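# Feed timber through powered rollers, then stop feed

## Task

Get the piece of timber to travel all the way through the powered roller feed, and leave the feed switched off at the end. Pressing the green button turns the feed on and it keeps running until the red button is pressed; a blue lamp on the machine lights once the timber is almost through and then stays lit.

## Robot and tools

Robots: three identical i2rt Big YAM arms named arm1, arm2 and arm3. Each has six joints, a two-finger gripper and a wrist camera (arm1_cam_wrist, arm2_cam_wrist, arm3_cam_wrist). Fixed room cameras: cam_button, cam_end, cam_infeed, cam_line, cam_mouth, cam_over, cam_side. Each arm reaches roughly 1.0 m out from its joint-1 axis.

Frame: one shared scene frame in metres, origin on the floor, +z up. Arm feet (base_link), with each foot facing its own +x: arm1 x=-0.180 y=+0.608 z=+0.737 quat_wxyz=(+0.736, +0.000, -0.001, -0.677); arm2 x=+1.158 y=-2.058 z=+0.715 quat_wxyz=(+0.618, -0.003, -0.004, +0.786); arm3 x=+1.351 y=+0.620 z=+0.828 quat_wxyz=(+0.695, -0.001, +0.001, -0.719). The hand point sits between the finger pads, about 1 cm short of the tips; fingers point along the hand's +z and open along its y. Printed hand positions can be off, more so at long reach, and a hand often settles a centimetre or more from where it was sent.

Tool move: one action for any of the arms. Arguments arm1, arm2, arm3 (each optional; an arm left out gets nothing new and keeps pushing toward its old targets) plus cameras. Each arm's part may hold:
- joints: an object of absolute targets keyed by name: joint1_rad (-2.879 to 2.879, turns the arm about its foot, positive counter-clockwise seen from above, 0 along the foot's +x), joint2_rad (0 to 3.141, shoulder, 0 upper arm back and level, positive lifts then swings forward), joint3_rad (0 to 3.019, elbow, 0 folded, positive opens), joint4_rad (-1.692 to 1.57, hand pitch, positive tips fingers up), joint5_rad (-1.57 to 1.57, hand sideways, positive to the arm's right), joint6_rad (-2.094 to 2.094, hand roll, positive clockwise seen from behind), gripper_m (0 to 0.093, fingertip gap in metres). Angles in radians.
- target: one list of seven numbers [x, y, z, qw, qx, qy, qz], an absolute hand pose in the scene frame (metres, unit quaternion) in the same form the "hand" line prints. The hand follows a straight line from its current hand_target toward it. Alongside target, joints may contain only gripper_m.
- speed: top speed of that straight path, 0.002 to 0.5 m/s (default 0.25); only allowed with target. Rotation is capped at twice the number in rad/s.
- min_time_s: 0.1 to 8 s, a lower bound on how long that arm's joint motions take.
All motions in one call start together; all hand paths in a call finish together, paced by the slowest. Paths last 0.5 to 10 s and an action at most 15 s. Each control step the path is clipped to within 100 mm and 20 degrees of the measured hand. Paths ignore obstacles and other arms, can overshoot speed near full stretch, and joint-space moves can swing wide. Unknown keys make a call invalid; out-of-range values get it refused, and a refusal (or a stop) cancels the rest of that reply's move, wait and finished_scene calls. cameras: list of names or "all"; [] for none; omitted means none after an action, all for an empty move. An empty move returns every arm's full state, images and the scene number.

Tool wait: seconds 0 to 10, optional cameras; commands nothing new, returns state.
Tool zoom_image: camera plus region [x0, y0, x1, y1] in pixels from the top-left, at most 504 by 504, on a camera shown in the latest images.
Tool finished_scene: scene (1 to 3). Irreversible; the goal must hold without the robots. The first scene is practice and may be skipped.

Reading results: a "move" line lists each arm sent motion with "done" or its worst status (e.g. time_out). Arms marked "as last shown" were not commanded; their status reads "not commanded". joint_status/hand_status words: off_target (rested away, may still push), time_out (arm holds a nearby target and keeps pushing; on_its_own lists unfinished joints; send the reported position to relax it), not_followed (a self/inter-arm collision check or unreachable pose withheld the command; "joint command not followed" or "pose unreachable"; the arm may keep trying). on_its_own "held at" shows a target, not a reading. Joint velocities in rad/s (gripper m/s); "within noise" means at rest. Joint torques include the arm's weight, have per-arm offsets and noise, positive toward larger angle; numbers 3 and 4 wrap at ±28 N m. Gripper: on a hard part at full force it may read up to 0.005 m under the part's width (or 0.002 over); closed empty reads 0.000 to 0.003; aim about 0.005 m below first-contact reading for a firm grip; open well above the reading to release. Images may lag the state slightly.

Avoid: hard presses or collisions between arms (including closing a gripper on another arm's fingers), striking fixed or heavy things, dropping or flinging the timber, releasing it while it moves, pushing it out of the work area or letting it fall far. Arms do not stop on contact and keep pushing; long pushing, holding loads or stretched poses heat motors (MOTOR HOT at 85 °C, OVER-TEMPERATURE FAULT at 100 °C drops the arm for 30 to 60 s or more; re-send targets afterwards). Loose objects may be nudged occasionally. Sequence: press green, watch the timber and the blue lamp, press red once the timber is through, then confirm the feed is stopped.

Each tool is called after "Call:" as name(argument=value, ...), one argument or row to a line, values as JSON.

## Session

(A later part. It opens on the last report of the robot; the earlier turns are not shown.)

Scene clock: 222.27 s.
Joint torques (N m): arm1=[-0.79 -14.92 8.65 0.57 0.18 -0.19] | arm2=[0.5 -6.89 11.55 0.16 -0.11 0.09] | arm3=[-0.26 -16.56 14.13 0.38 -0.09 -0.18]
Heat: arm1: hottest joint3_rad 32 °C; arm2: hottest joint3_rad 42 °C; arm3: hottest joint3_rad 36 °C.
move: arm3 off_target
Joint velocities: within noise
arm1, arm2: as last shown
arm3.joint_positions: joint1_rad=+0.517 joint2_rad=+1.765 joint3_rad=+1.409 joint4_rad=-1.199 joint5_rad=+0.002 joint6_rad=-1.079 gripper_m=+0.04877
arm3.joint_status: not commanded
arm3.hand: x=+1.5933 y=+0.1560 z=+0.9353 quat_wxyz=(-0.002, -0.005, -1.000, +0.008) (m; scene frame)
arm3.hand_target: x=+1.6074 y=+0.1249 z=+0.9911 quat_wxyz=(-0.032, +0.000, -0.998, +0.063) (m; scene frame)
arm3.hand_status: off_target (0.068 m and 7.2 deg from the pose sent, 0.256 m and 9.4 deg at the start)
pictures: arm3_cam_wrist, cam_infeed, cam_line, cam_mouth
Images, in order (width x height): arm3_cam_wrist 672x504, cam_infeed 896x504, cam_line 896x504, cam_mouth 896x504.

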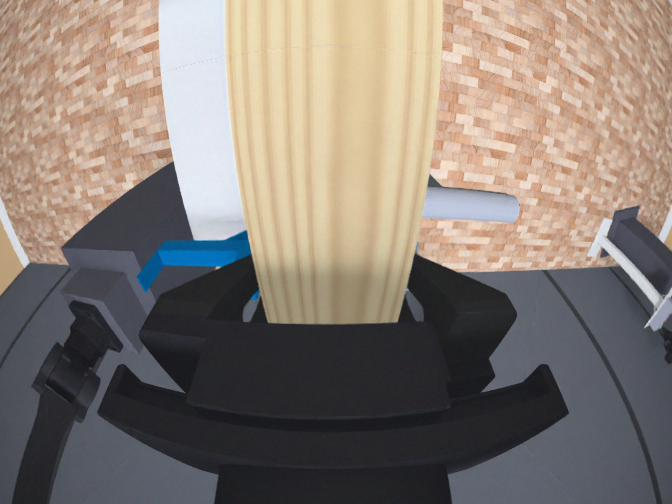

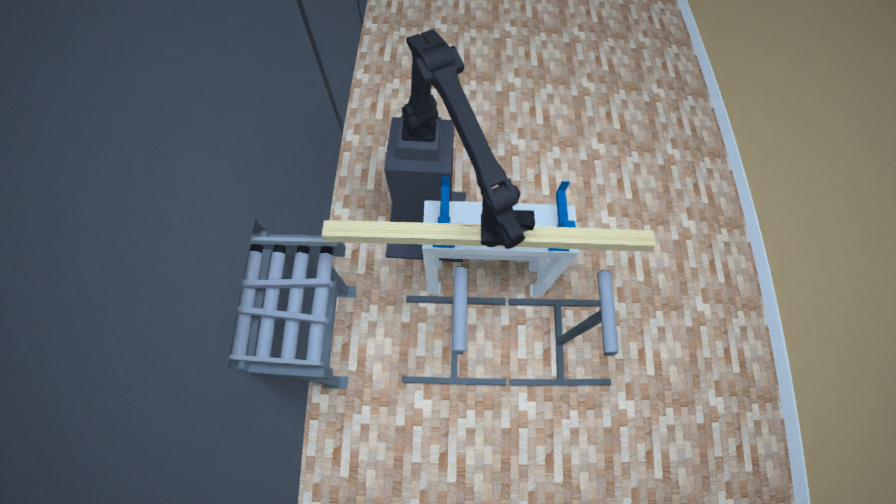

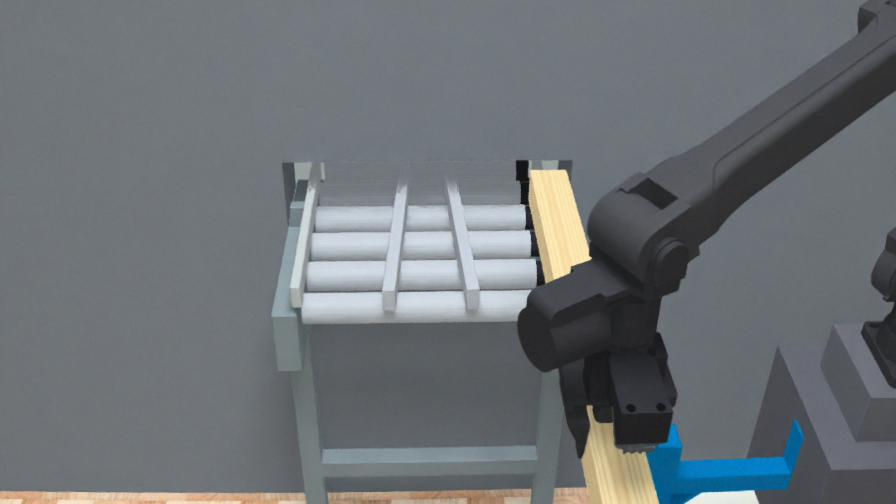

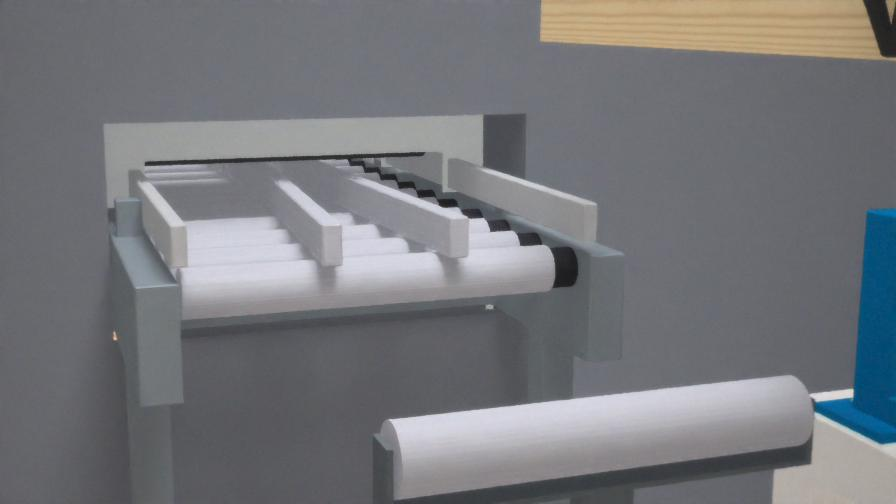

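Call:
move(
  arm3={"target": [1.575, -0.070, 0.995, 0.0223, 0, 0.9975, -0.068], "speed": 0.12},
  cameras=["arm3_cam_wrist", "cam_infeed", "cam_mouth", "cam_line"],
)

Scene clock: 226.60 s.
Joint torques (N m): arm1=[-0.79 -14.97 8.65 0.57 0.17 -0.19] | arm2=[0.44 -6.89 11.51 0.14 -0.11 0.09] | arm3=[-0.91 -24.29 15.06 0.44 -0.14 -0.17]
Heat: arm1: hottest joint3_rad 32 °C; arm2: hottest joint3_rad 42 °C; arm3: hottest joint3_rad 37 °C.
move: arm3 off_target
Joint velocities: within noise
arm1, arm2: as last shown
arm3.joint_positions: joint1_rad=+0.354 joint2_rad=+2.247 joint3_rad=+2.144 joint4_rad=-1.462 joint5_rad=+0.000 joint6_rad=-1.244 gripper_m=+0.04877
arm3.joint_status: not commanded
arm3.hand: x=+1.5679 y=-0.0379 z=+0.9231 quat_wxyz=(+0.001, -0.004, -1.000, +0.003) (m; scene frame)
arm3.hand_target: x=+1.5726 y=-0.0630 z=+0.9955 quat_wxyz=(-0.022, +0.000, -0.997, +0.069) (m; scene frame)
arm3.hand_status: off_target (0.079 m and 8.0 deg from the pose sent, 0.234 m and 7.3 deg at the start)
pictures: arm3_cam_wrist, cam_infeed, cam_line, cam_mouth
Images, in order (width x height): arm3_cam_wrist 672x504, cam_infeed 896x504, cam_line 896x504, cam_mouth 896x504.

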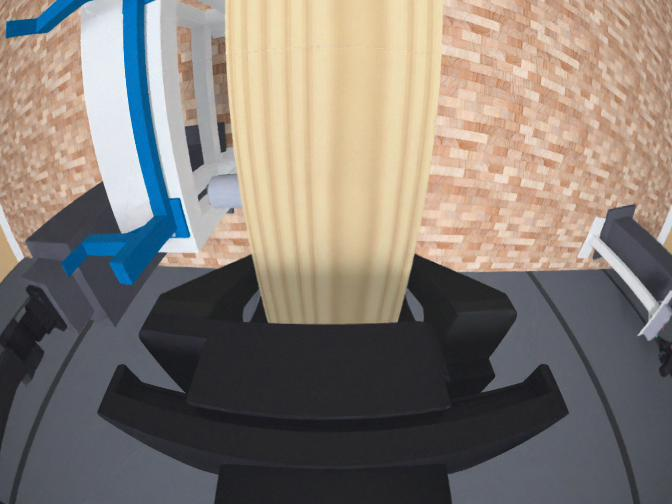

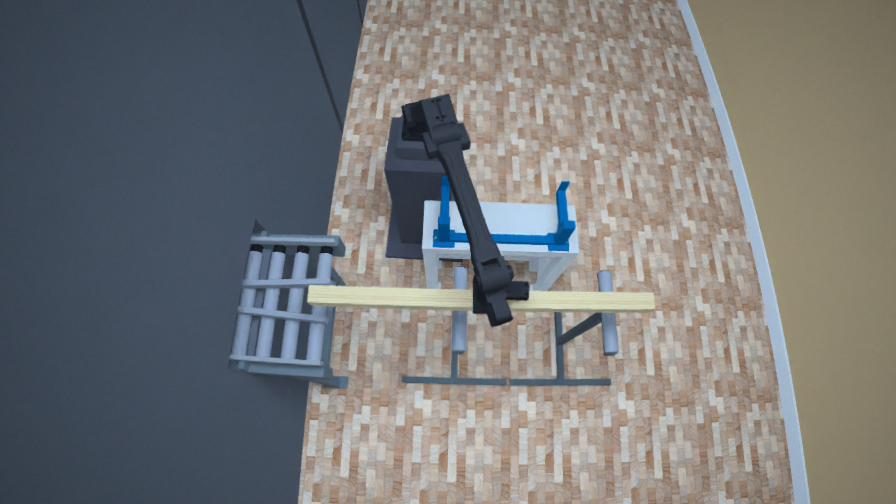

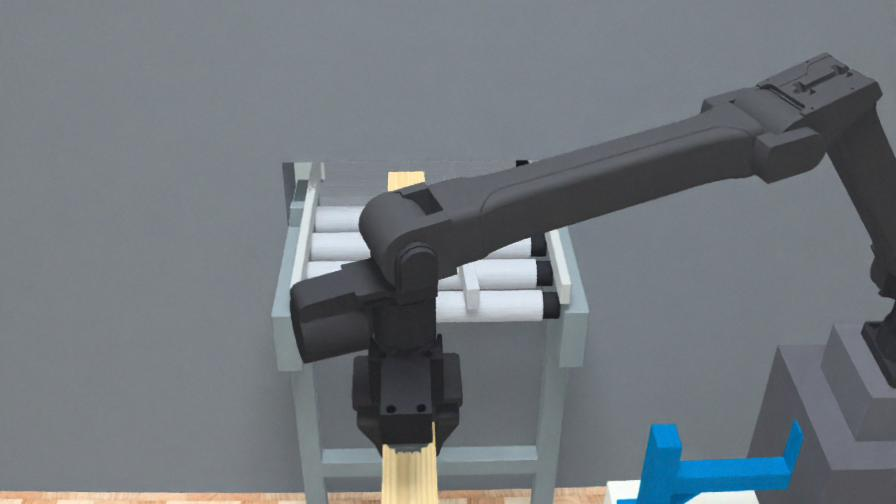

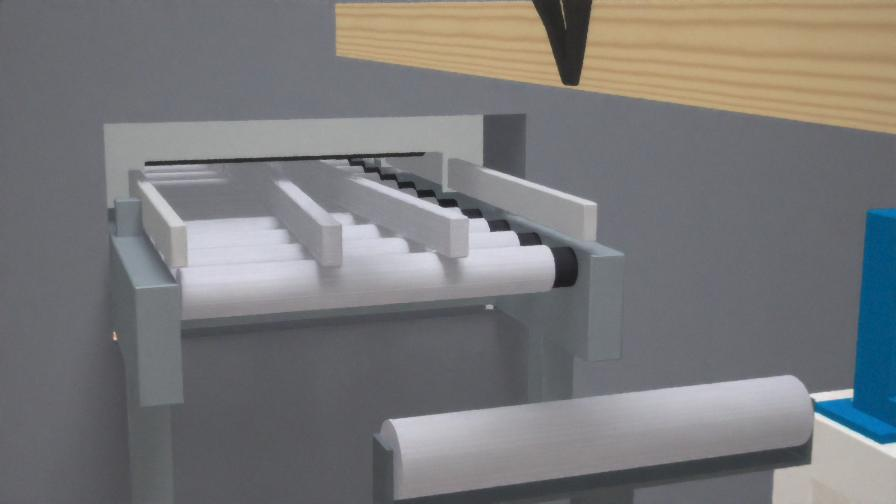

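Call:
move(
  arm3={"target": [1.575, -0.062, 0.905, 0.0223, 0, 0.9975, -0.068], "speed": 0.1},
  cameras=["arm3_cam_wrist", "cam_infeed", "cam_mouth", "cam_line"],
)

Scene clock: 231.70 s.
Joint torques (N m): arm1=[-0.85 -14.97 8.65 0.58 0.17 -0.19] | arm2=[0.38 -6.65 11.52 0.2 -0.1 0.1] | arm3=[-0.62 -24.76 9.05 1.52 -0.1 -0.11]
Heat: arm1: hottest joint3_rad 32 °C; arm2: hottest joint3_rad 42 °C; arm3: hottest joint3_rad 37 °C.
move: arm3 off_target
Joint velocities: within noise
arm1, arm2: as last shown
arm3.joint_positions: joint1_rad=+0.354 joint2_rad=+2.278 joint3_rad=+2.019 joint4_rad=-1.261 joint5_rad=-0.001 joint6_rad=-1.244 gripper_m=+0.04877
arm3.joint_status: not commanded
arm3.hand: x=+1.5705 y=-0.0459 z=+0.8557 quat_wxyz=(-0.007, -0.004, -1.000, +0.024) (m; scene frame)
arm3.hand_target: x=+1.5743 y=-0.0603 z=+0.9048 quat_wxyz=(-0.022, +0.000, -0.997, +0.068) (m; scene frame)
arm3.hand_status: off_target (0.052 m and 5.3 deg from the pose sent, 0.031 m and 8.0 deg at the start)
pictures: arm3_cam_wrist, cam_infeed, cam_line, cam_mouth
Images, in order (width x height): arm3_cam_wrist 672x504, cam_infeed 896x504, cam_line 896x504, cam_mouth 896x504.

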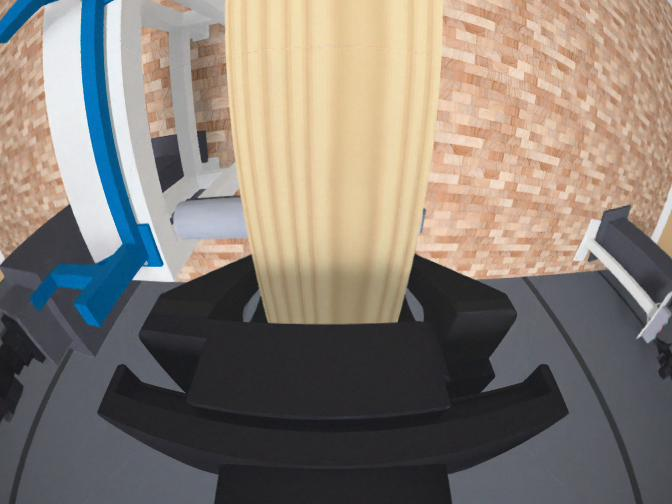

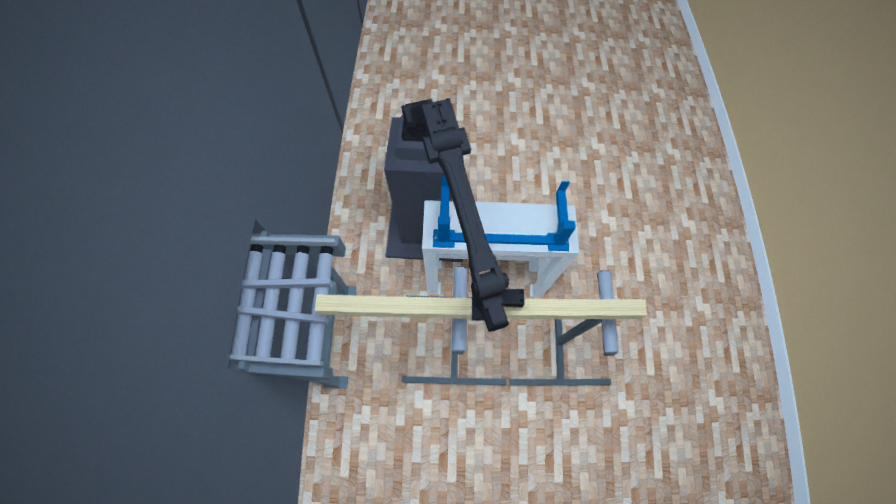

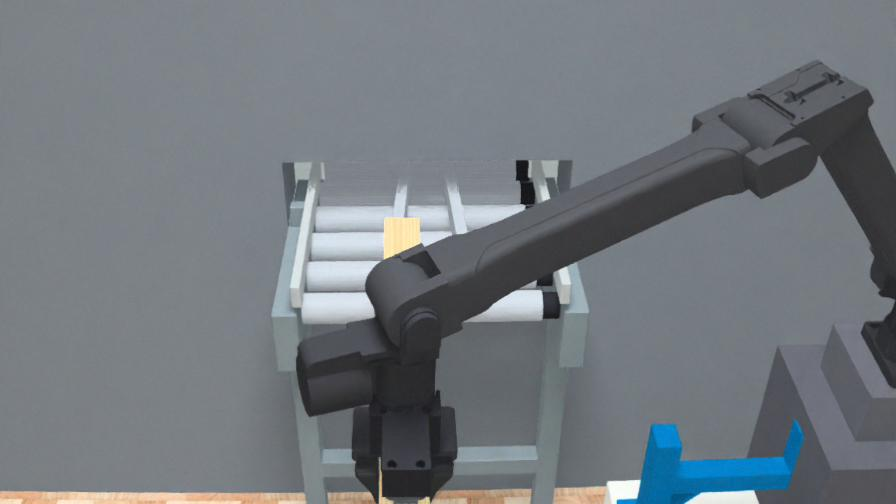

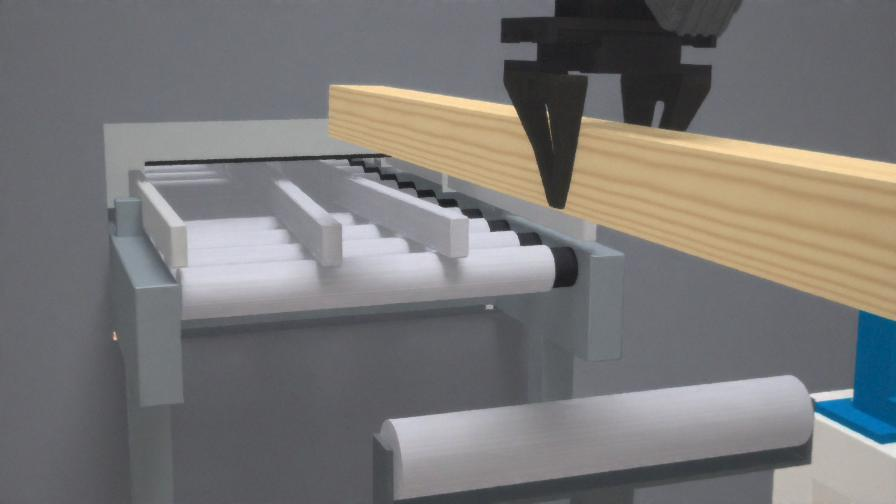

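Call:
move(
  arm3={"target": [1.575, -0.026, 0.895, 0.0223, 0, 0.9975, -0.068], "speed": 0.1},
  cameras=["arm3_cam_wrist", "cam_infeed", "cam_mouth", "cam_line"],
)

Call:
zoom_image(
  camera="cam_line",
  region=[280, 150, 600, 350],
)

Call:
zoom_image(
  camera="cam_mouth",
  region=[110, 50, 610, 300],
)

Scene clock: 239.17 s.
Joint torques (N m): arm1=[-0.85 -14.92 8.65 0.57 0.18 -0.19] | arm2=[0.44 -6.83 11.51 0.16 -0.11 0.1] | arm3=[0.38 -25.58 8.79 1.14 -0.1 0.06]
Heat: arm1: hottest joint3_rad 32 °C; arm2: hottest joint3_rad 42 °C; arm3: hottest joint3_rad 37 °C.
move: arm3 off_target
Joint velocities: within noise
arm1.joint_positions: joint1_rad=+0.093 joint2_rad=+1.515 joint3_rad=+1.743 joint4_rad=-1.674 joint5_rad=-0.003 joint6_rad=+0.190 gripper_m=+0.00051
arm1.joint_status: not commanded
arm1.hand: x=-0.0973 y=+0.1441 z=+1.0913 quat_wxyz=(-0.054, -0.710, -0.701, +0.034) (m; scene frame)
arm1.hand_target: x=-0.1000 y=+0.1500 z=+1.0991 quat_wxyz=(-0.057, -0.706, -0.705, +0.039) (m; scene frame)
arm1.hand_status: not commanded
arm2: as last shown
arm3.joint_positions: joint1_rad=+0.358 joint2_rad=+2.204 joint3_rad=+1.821 joint4_rad=-1.157 joint5_rad=-0.001 joint6_rad=-1.244 gripper_m=+0.04877
arm3.joint_status: not commanded
arm3.hand: x=+1.5612 y=-0.0079 z=+0.8317 quat_wxyz=(-0.004, -0.002, -1.000, +0.014) (m; scene frame)
arm3.hand_target: x=+1.5740 y=-0.0235 z=+0.8941 quat_wxyz=(-0.023, +0.000, -0.997, +0.068) (m; scene frame)
arm3.hand_status: off_target (0.067 m and 6.5 deg from the pose sent, 0.044 m and 5.3 deg at the start)
pictures: arm3_cam_wrist, cam_infeed, cam_line, cam_mouth
Images, in order (width x height): arm3_cam_wrist 672x504, cam_infeed 896x504, cam_line 896x504, cam_mouth 896x504.

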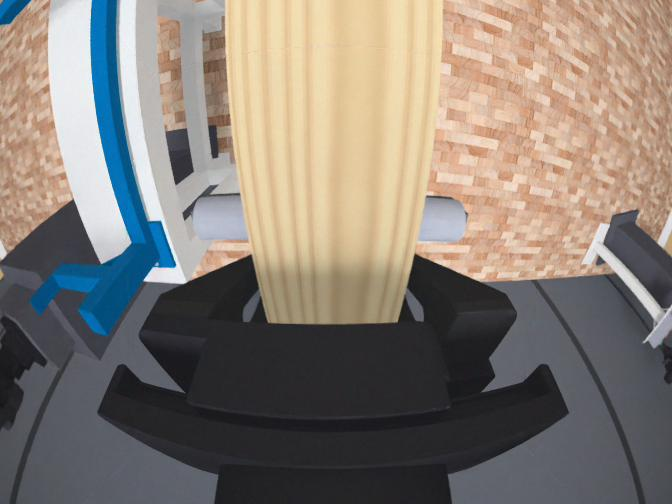

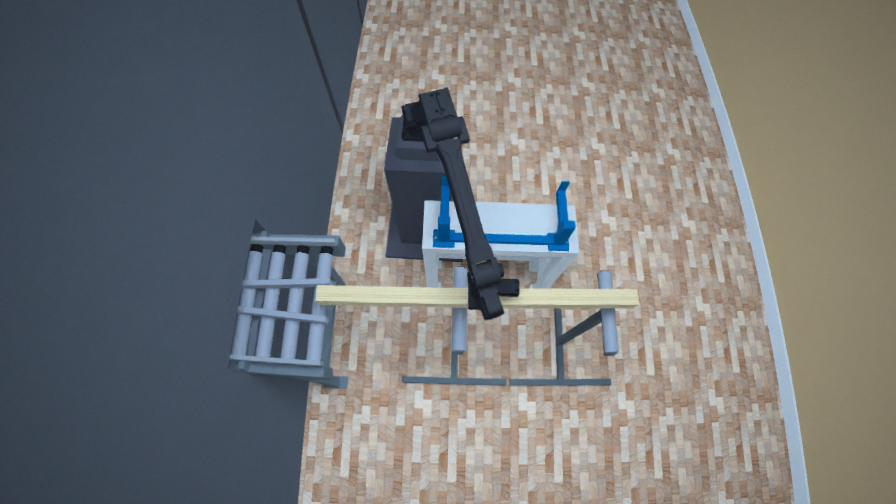

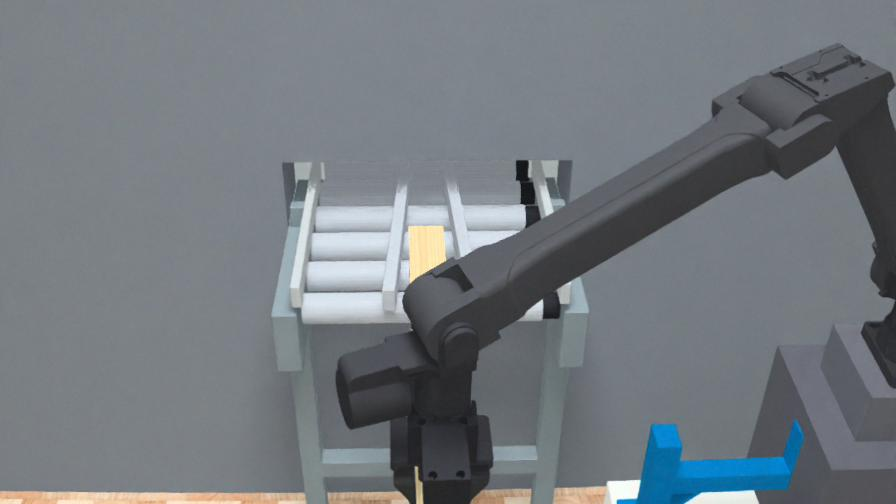

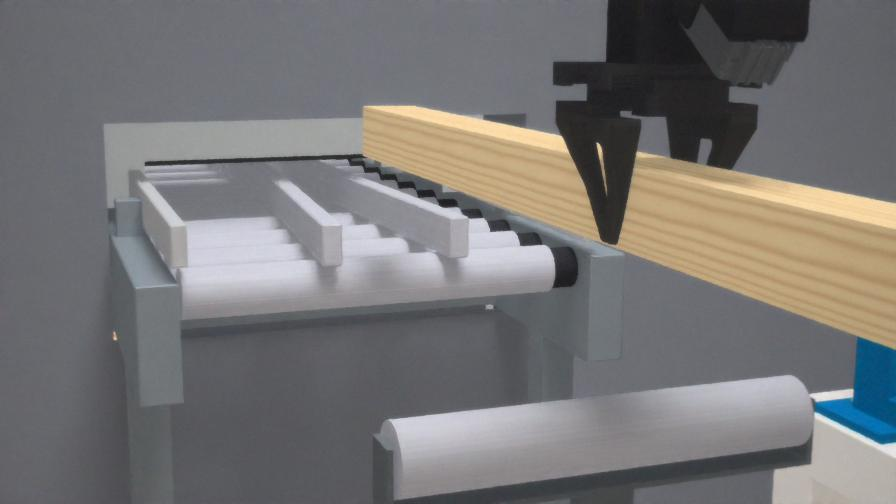

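Scaled by 1.575 from the camera's 896x504 image, which has a finer 1280x720 frame.

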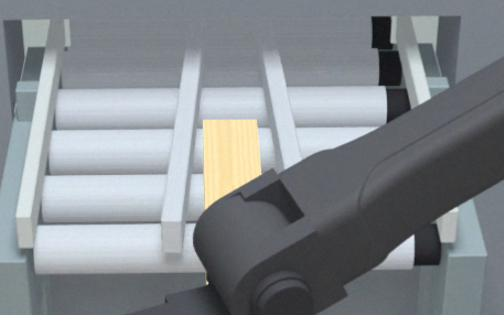

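Scaled by 1.008 from the camera's 896x504 image, which has a finer 1280x720 frame.

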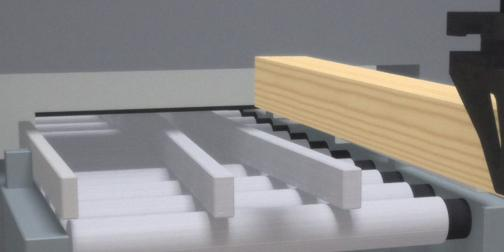

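Call:
move(
  arm3={"target": [1.575, -0.026, 0.835, 0.0223, 0, 0.9975, -0.068], "speed": 0.08},
  cameras=["arm3_cam_wrist", "cam_infeed", "cam_mouth", "cam_line"],
)

Call:
zoom_image(
  camera="cam_line",
  region=[280, 150, 600, 350],
)

Call:
zoom_image(
  camera="cam_mouth",
  region=[110, 50, 610, 300],
)

Scene clock: 257.37 s.
Joint torques (N m): arm1=[-0.85 -14.97 8.65 0.57 0.18 -0.19] | arm2=[0.38 -6.95 11.51 0.18 -0.11 0.09] | arm3=[1.14 -23.88 8.42 1.22 -0.11 0.03]
Heat: arm1: hottest joint3_rad 32 °C; arm2: hottest joint3_rad 43 °C; arm3: hottest joint2_rad 37 °C.
move: arm3 off_target
Joint velocities: within noise
arm1, arm2: as last shown
arm3.joint_positions: joint1_rad=+0.358 joint2_rad=+2.234 joint3_rad=+1.764 joint4_rad=-1.042 joint5_rad=-0.001 joint6_rad=-1.244 gripper_m=+0.04877
arm3.joint_status: not commanded
arm3.hand: x=+1.5614 y=-0.0090 z=+0.7938 quat_wxyz=(-0.009, -0.002, -1.000, +0.028) (m; scene frame)
arm3.hand_target: x=+1.5745 y=-0.0247 z=+0.8351 quat_wxyz=(-0.023, +0.000, -0.997, +0.068) (m; scene frame)
arm3.hand_status: off_target (0.047 m and 4.9 deg from the pose sent, 0.023 m and 6.5 deg at the start)
pictures: arm3_cam_wrist, cam_infeed, cam_line, cam_mouth
Images, in order (width x height): arm3_cam_wrist 672x504, cam_infeed 896x504, cam_line 896x504, cam_mouth 896x504.

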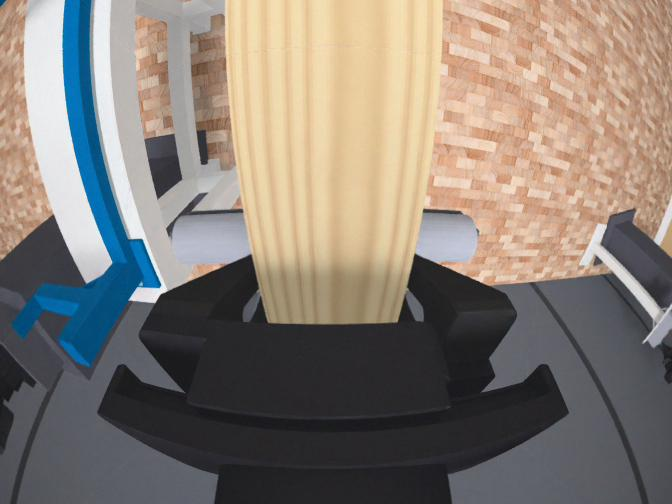

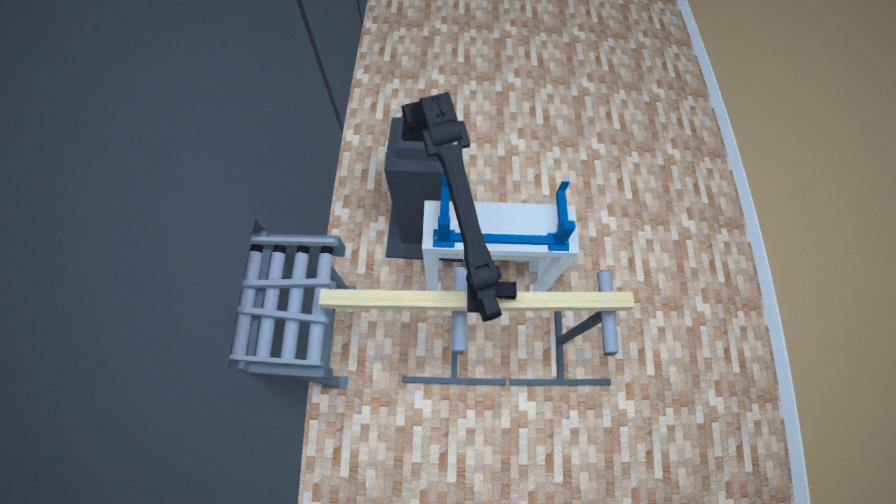

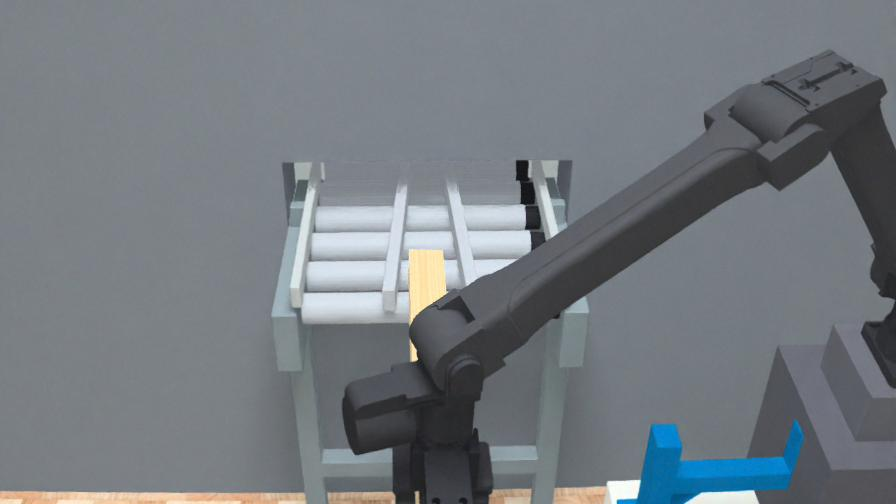

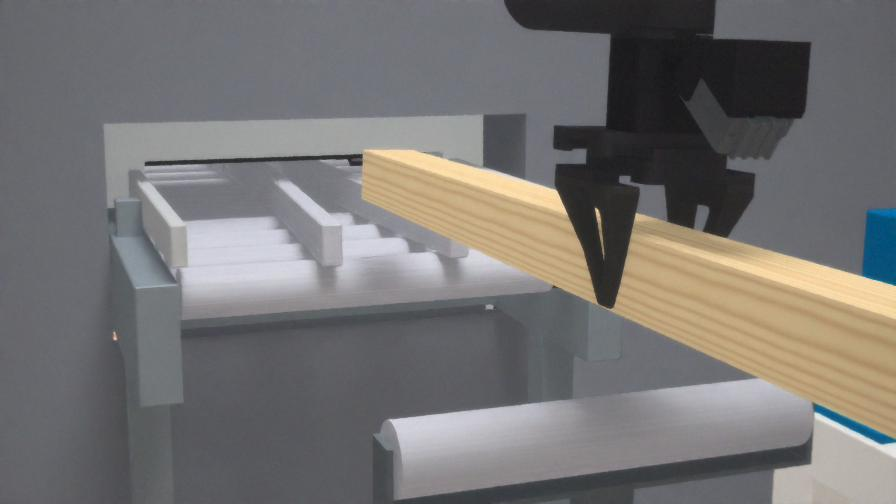

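Scaled by 1.575 from the camera's 896x504 image, which has a finer 1280x720 frame.

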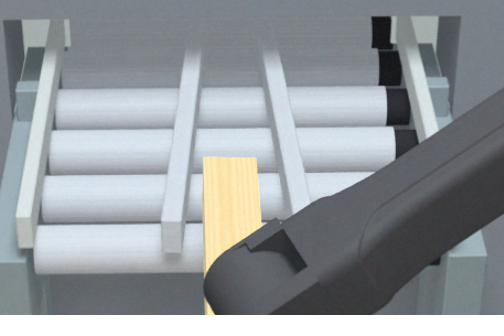

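Scaled by 1.008 from the camera's 896x504 image, which has a finer 1280x720 frame.

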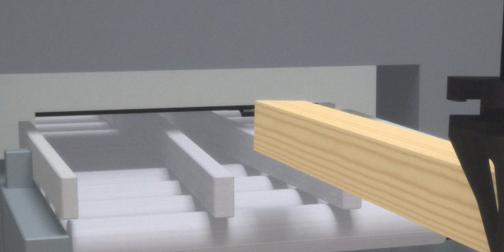

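Call:
move(
  arm3={"target": [1.575, -0.022, 0.785, 0.0223, 0, 0.9975, -0.068], "speed": 0.08},
  cameras=["arm3_cam_wrist", "cam_infeed", "cam_mouth", "cam_line"],
)

Call:
zoom_image(
  camera="cam_line",
  region=[280, 150, 600, 350],
)

Call:
zoom_image(
  camera="cam_mouth",
  region=[110, 50, 610, 300],
)

Scene clock: 261.87 s.
Joint torques (N m): arm1=[-0.91 -14.97 8.65 0.57 0.17 -0.19] | arm2=[0.5 -7 11.49 0.17 -0.11 0.09] | arm3=[0.79 -23.12 7.62 1.31 -0.12 0.1]
Heat: arm1: hottest joint3_rad 32 °C; arm2: hottest joint3_rad 43 °C; arm3: hottest joint2_rad 38 °C.
move: arm3 off_target
Joint velocities: within noise
arm1, arm2: as last shown
arm3.joint_positions: joint1_rad=+0.361 joint2_rad=+2.287 joint3_rad=+1.712 joint4_rad=-0.938 joint5_rad=-0.001 joint6_rad=-1.244 gripper_m=+0.04877
arm3.joint_status: not commanded
arm3.hand: x=+1.5604 y=-0.0017 z=+0.7434 quat_wxyz=(-0.008, -0.001, -1.000, +0.027) (m; scene frame)
arm3.hand_target: x=+1.5745 y=-0.0206 z=+0.7851 quat_wxyz=(-0.023, +0.000, -0.997, +0.068) (m; scene frame)
arm3.hand_status: off_target (0.049 m and 5.0 deg from the pose sent, 0.021 m and 4.9 deg at the start)
pictures: arm3_cam_wrist, cam_infeed, cam_line, cam_mouth
Images, in order (width x height): arm3_cam_wrist 672x504, cam_infeed 896x504, cam_line 896x504, cam_mouth 896x504.

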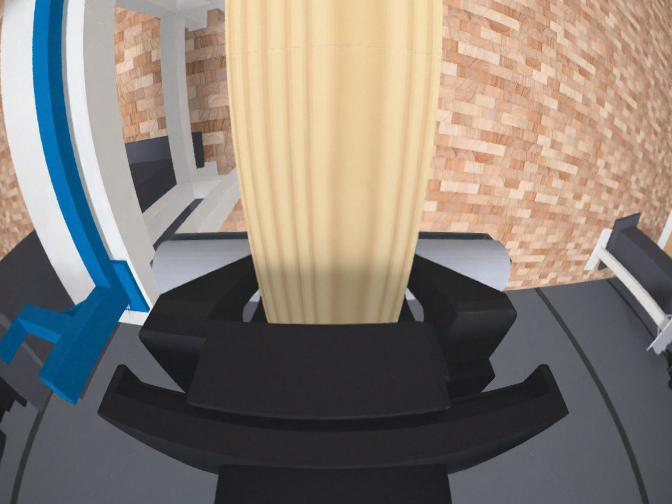

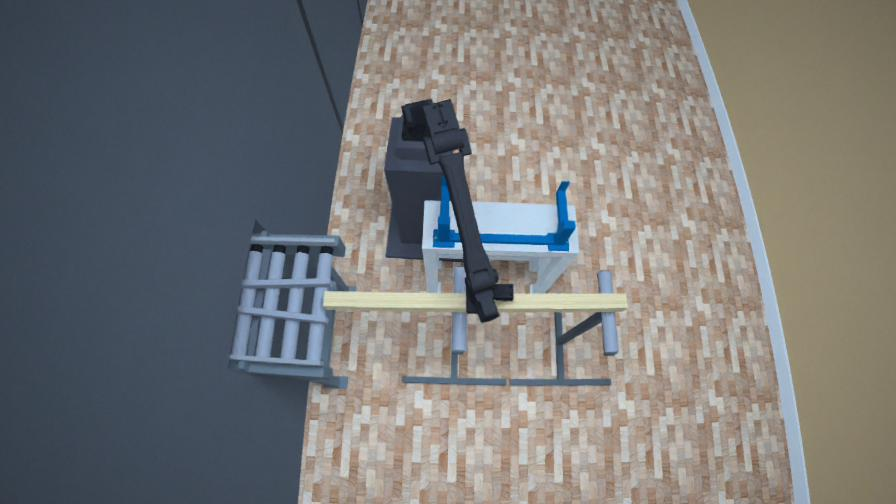

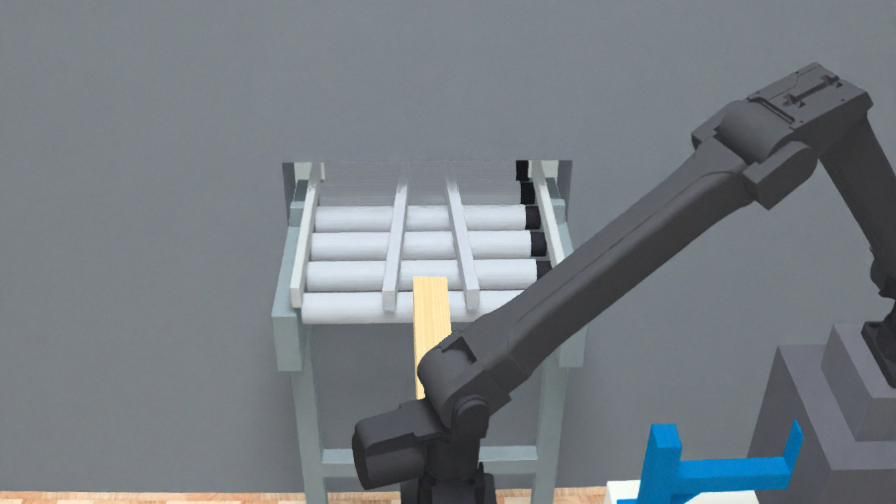

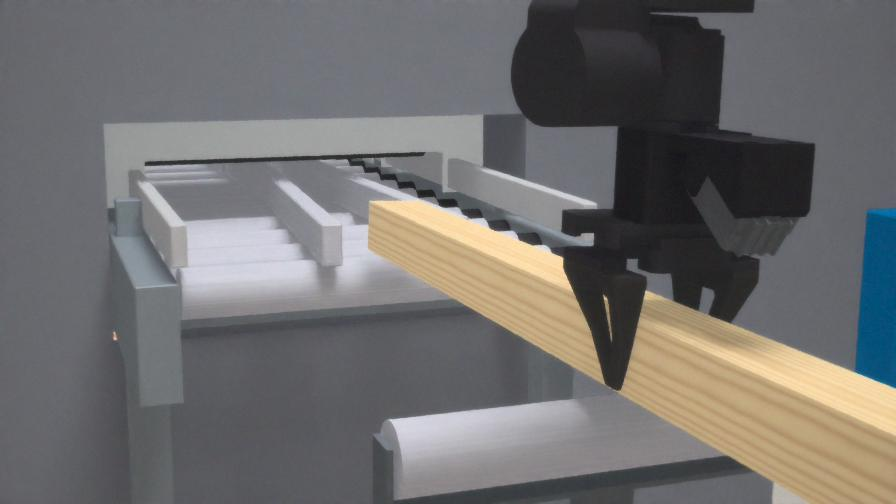

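Scaled by 1.575 from the camera's 896x504 image, which has a finer 1280x720 frame.

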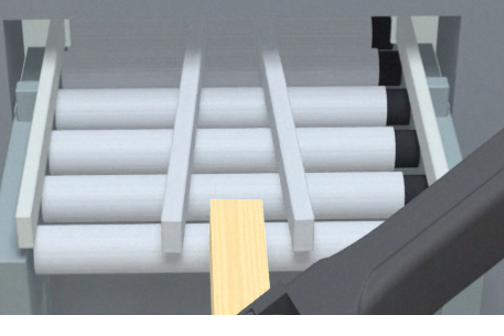

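Scaled by 1.008 from the camera's 896x504 image, which has a finer 1280x720 frame.

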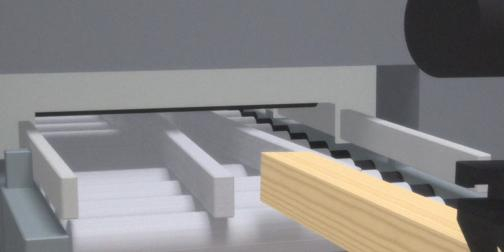

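Call:
move(
  arm3={"target": [1.575, -0.022, 0.745, 0.0223, 0, 0.9975, -0.068], "speed": 0.08},
  cameras=["arm3_cam_wrist", "cam_infeed", "cam_mouth", "cam_line"],
)

Call:
zoom_image(
  camera="cam_line",
  region=[280, 150, 600, 350],
)

Call:
zoom_image(
  camera="cam_mouth",
  region=[260, 150, 760, 450],
)

Scene clock: 266.30 s.
Joint torques (N m): arm1=[-0.85 -14.92 8.65 0.55 0.17 -0.19] | arm2=[0.44 -6.83 11.48 0.16 -0.11 0.09] | arm3=[0.44 -22.01 7.28 1.35 -0.26 0.12]
Heat: arm1: hottest joint3_rad 32 °C; arm2: hottest joint3_rad 43 °C; arm3: hottest joint2_rad 38 °C.
move: arm3 off_target
Joint velocities: within noise
arm1: as last shown
arm2.joint_positions: joint1_rad=+0.288 joint2_rad=+1.296 joint3_rad=+0.877 joint4_rad=-1.168 joint5_rad=-0.009 joint6_rad=+0.523 gripper_m=+0.00019
arm2.joint_status: not commanded
arm2.hand: x=+0.9904 y=-1.7739 z=+0.8245 quat_wxyz=(+0.001, +0.708, -0.706, +0.009) (m; scene frame)
arm2.hand_target: x=+0.9802 y=-1.7635 z=+0.8350 quat_wxyz=(+0.000, +0.707, -0.707, +0.000) (m; scene frame)
arm2.hand_status: not commanded
arm3.joint_positions: joint1_rad=+0.361 joint2_rad=+2.318 joint3_rad=+1.708 joint4_rad=-0.875 joint5_rad=+0.005 joint6_rad=-1.244 gripper_m=+0.04877
arm3.joint_status: not commanded
arm3.hand: x=+1.5621 y=-0.0084 z=+0.7233 quat_wxyz=(-0.010, +0.000, -0.999, +0.041) (m; scene frame)
arm3.hand_target: x=+1.5749 y=-0.0213 z=+0.7453 quat_wxyz=(-0.022, +0.000, -0.997, +0.068) (m; scene frame)
arm3.hand_status: off_target (0.029 m and 3.4 deg from the pose sent, 0.025 m and 4.9 deg at the start)
pictures: arm3_cam_wrist, cam_infeed, cam_line, cam_mouth
Images, in order (width x height): arm3_cam_wrist 672x504, cam_infeed 896x504, cam_line 896x504, cam_mouth 896x504.

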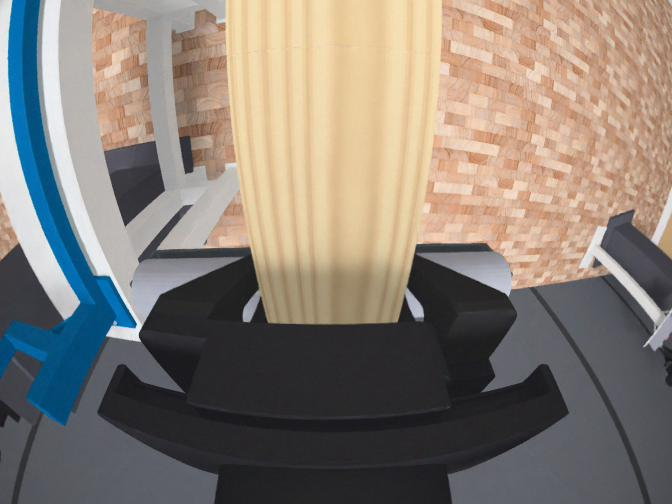

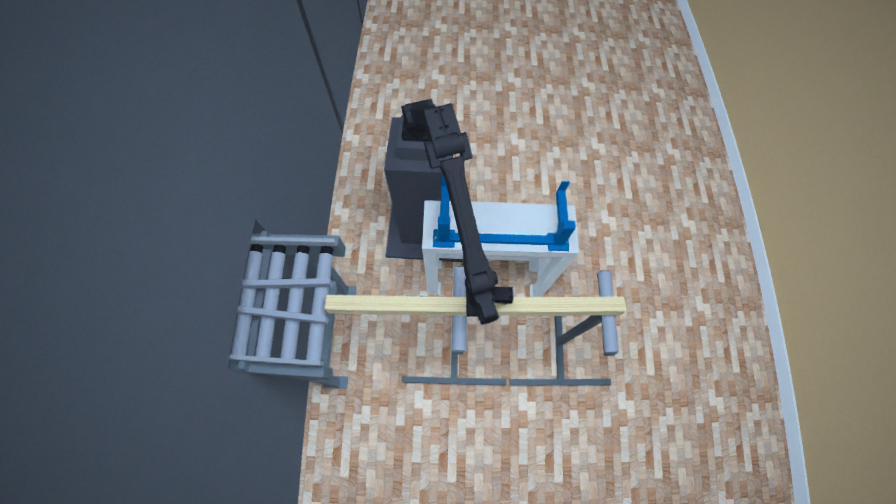

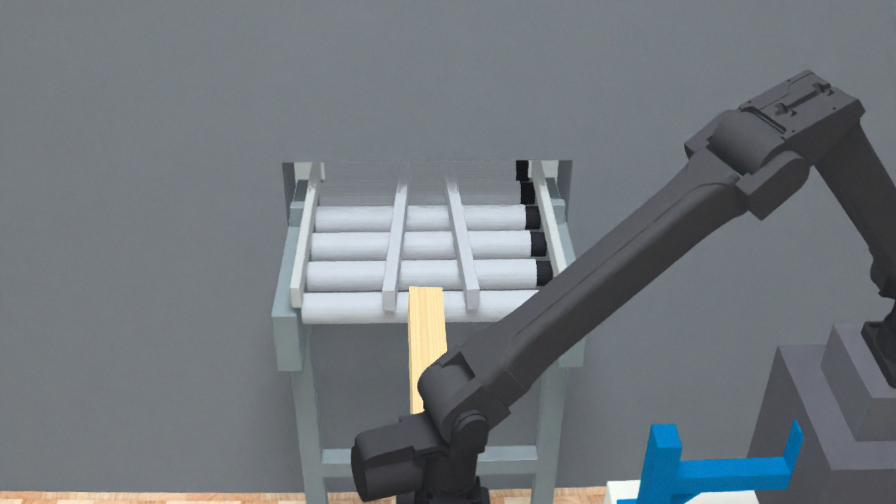

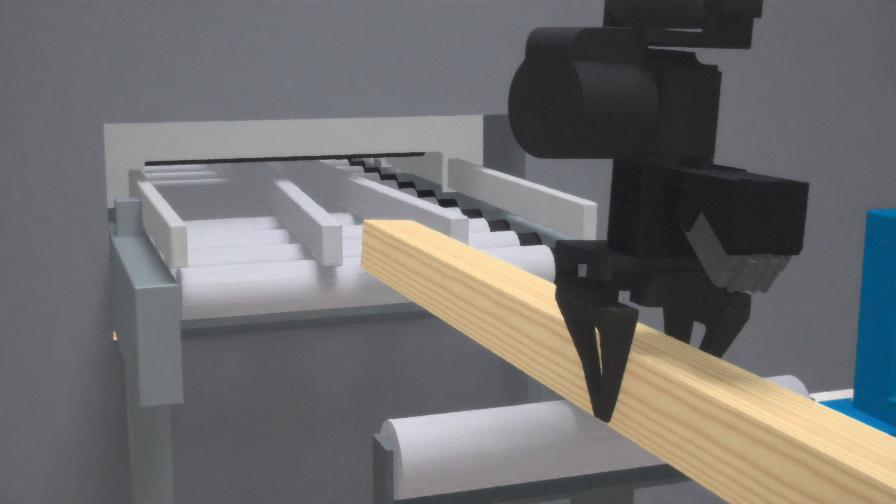

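Scaled by 1.575 from the camera's 896x504 image, which has a finer 1280x720 frame.

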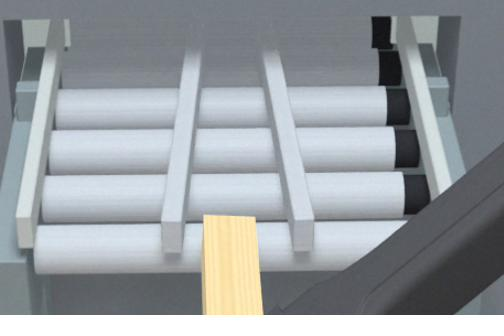

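Scaled by 1.008 from the camera's 896x504 image, which has a finer 1280x720 frame.

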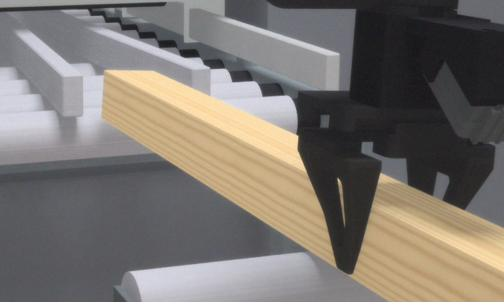

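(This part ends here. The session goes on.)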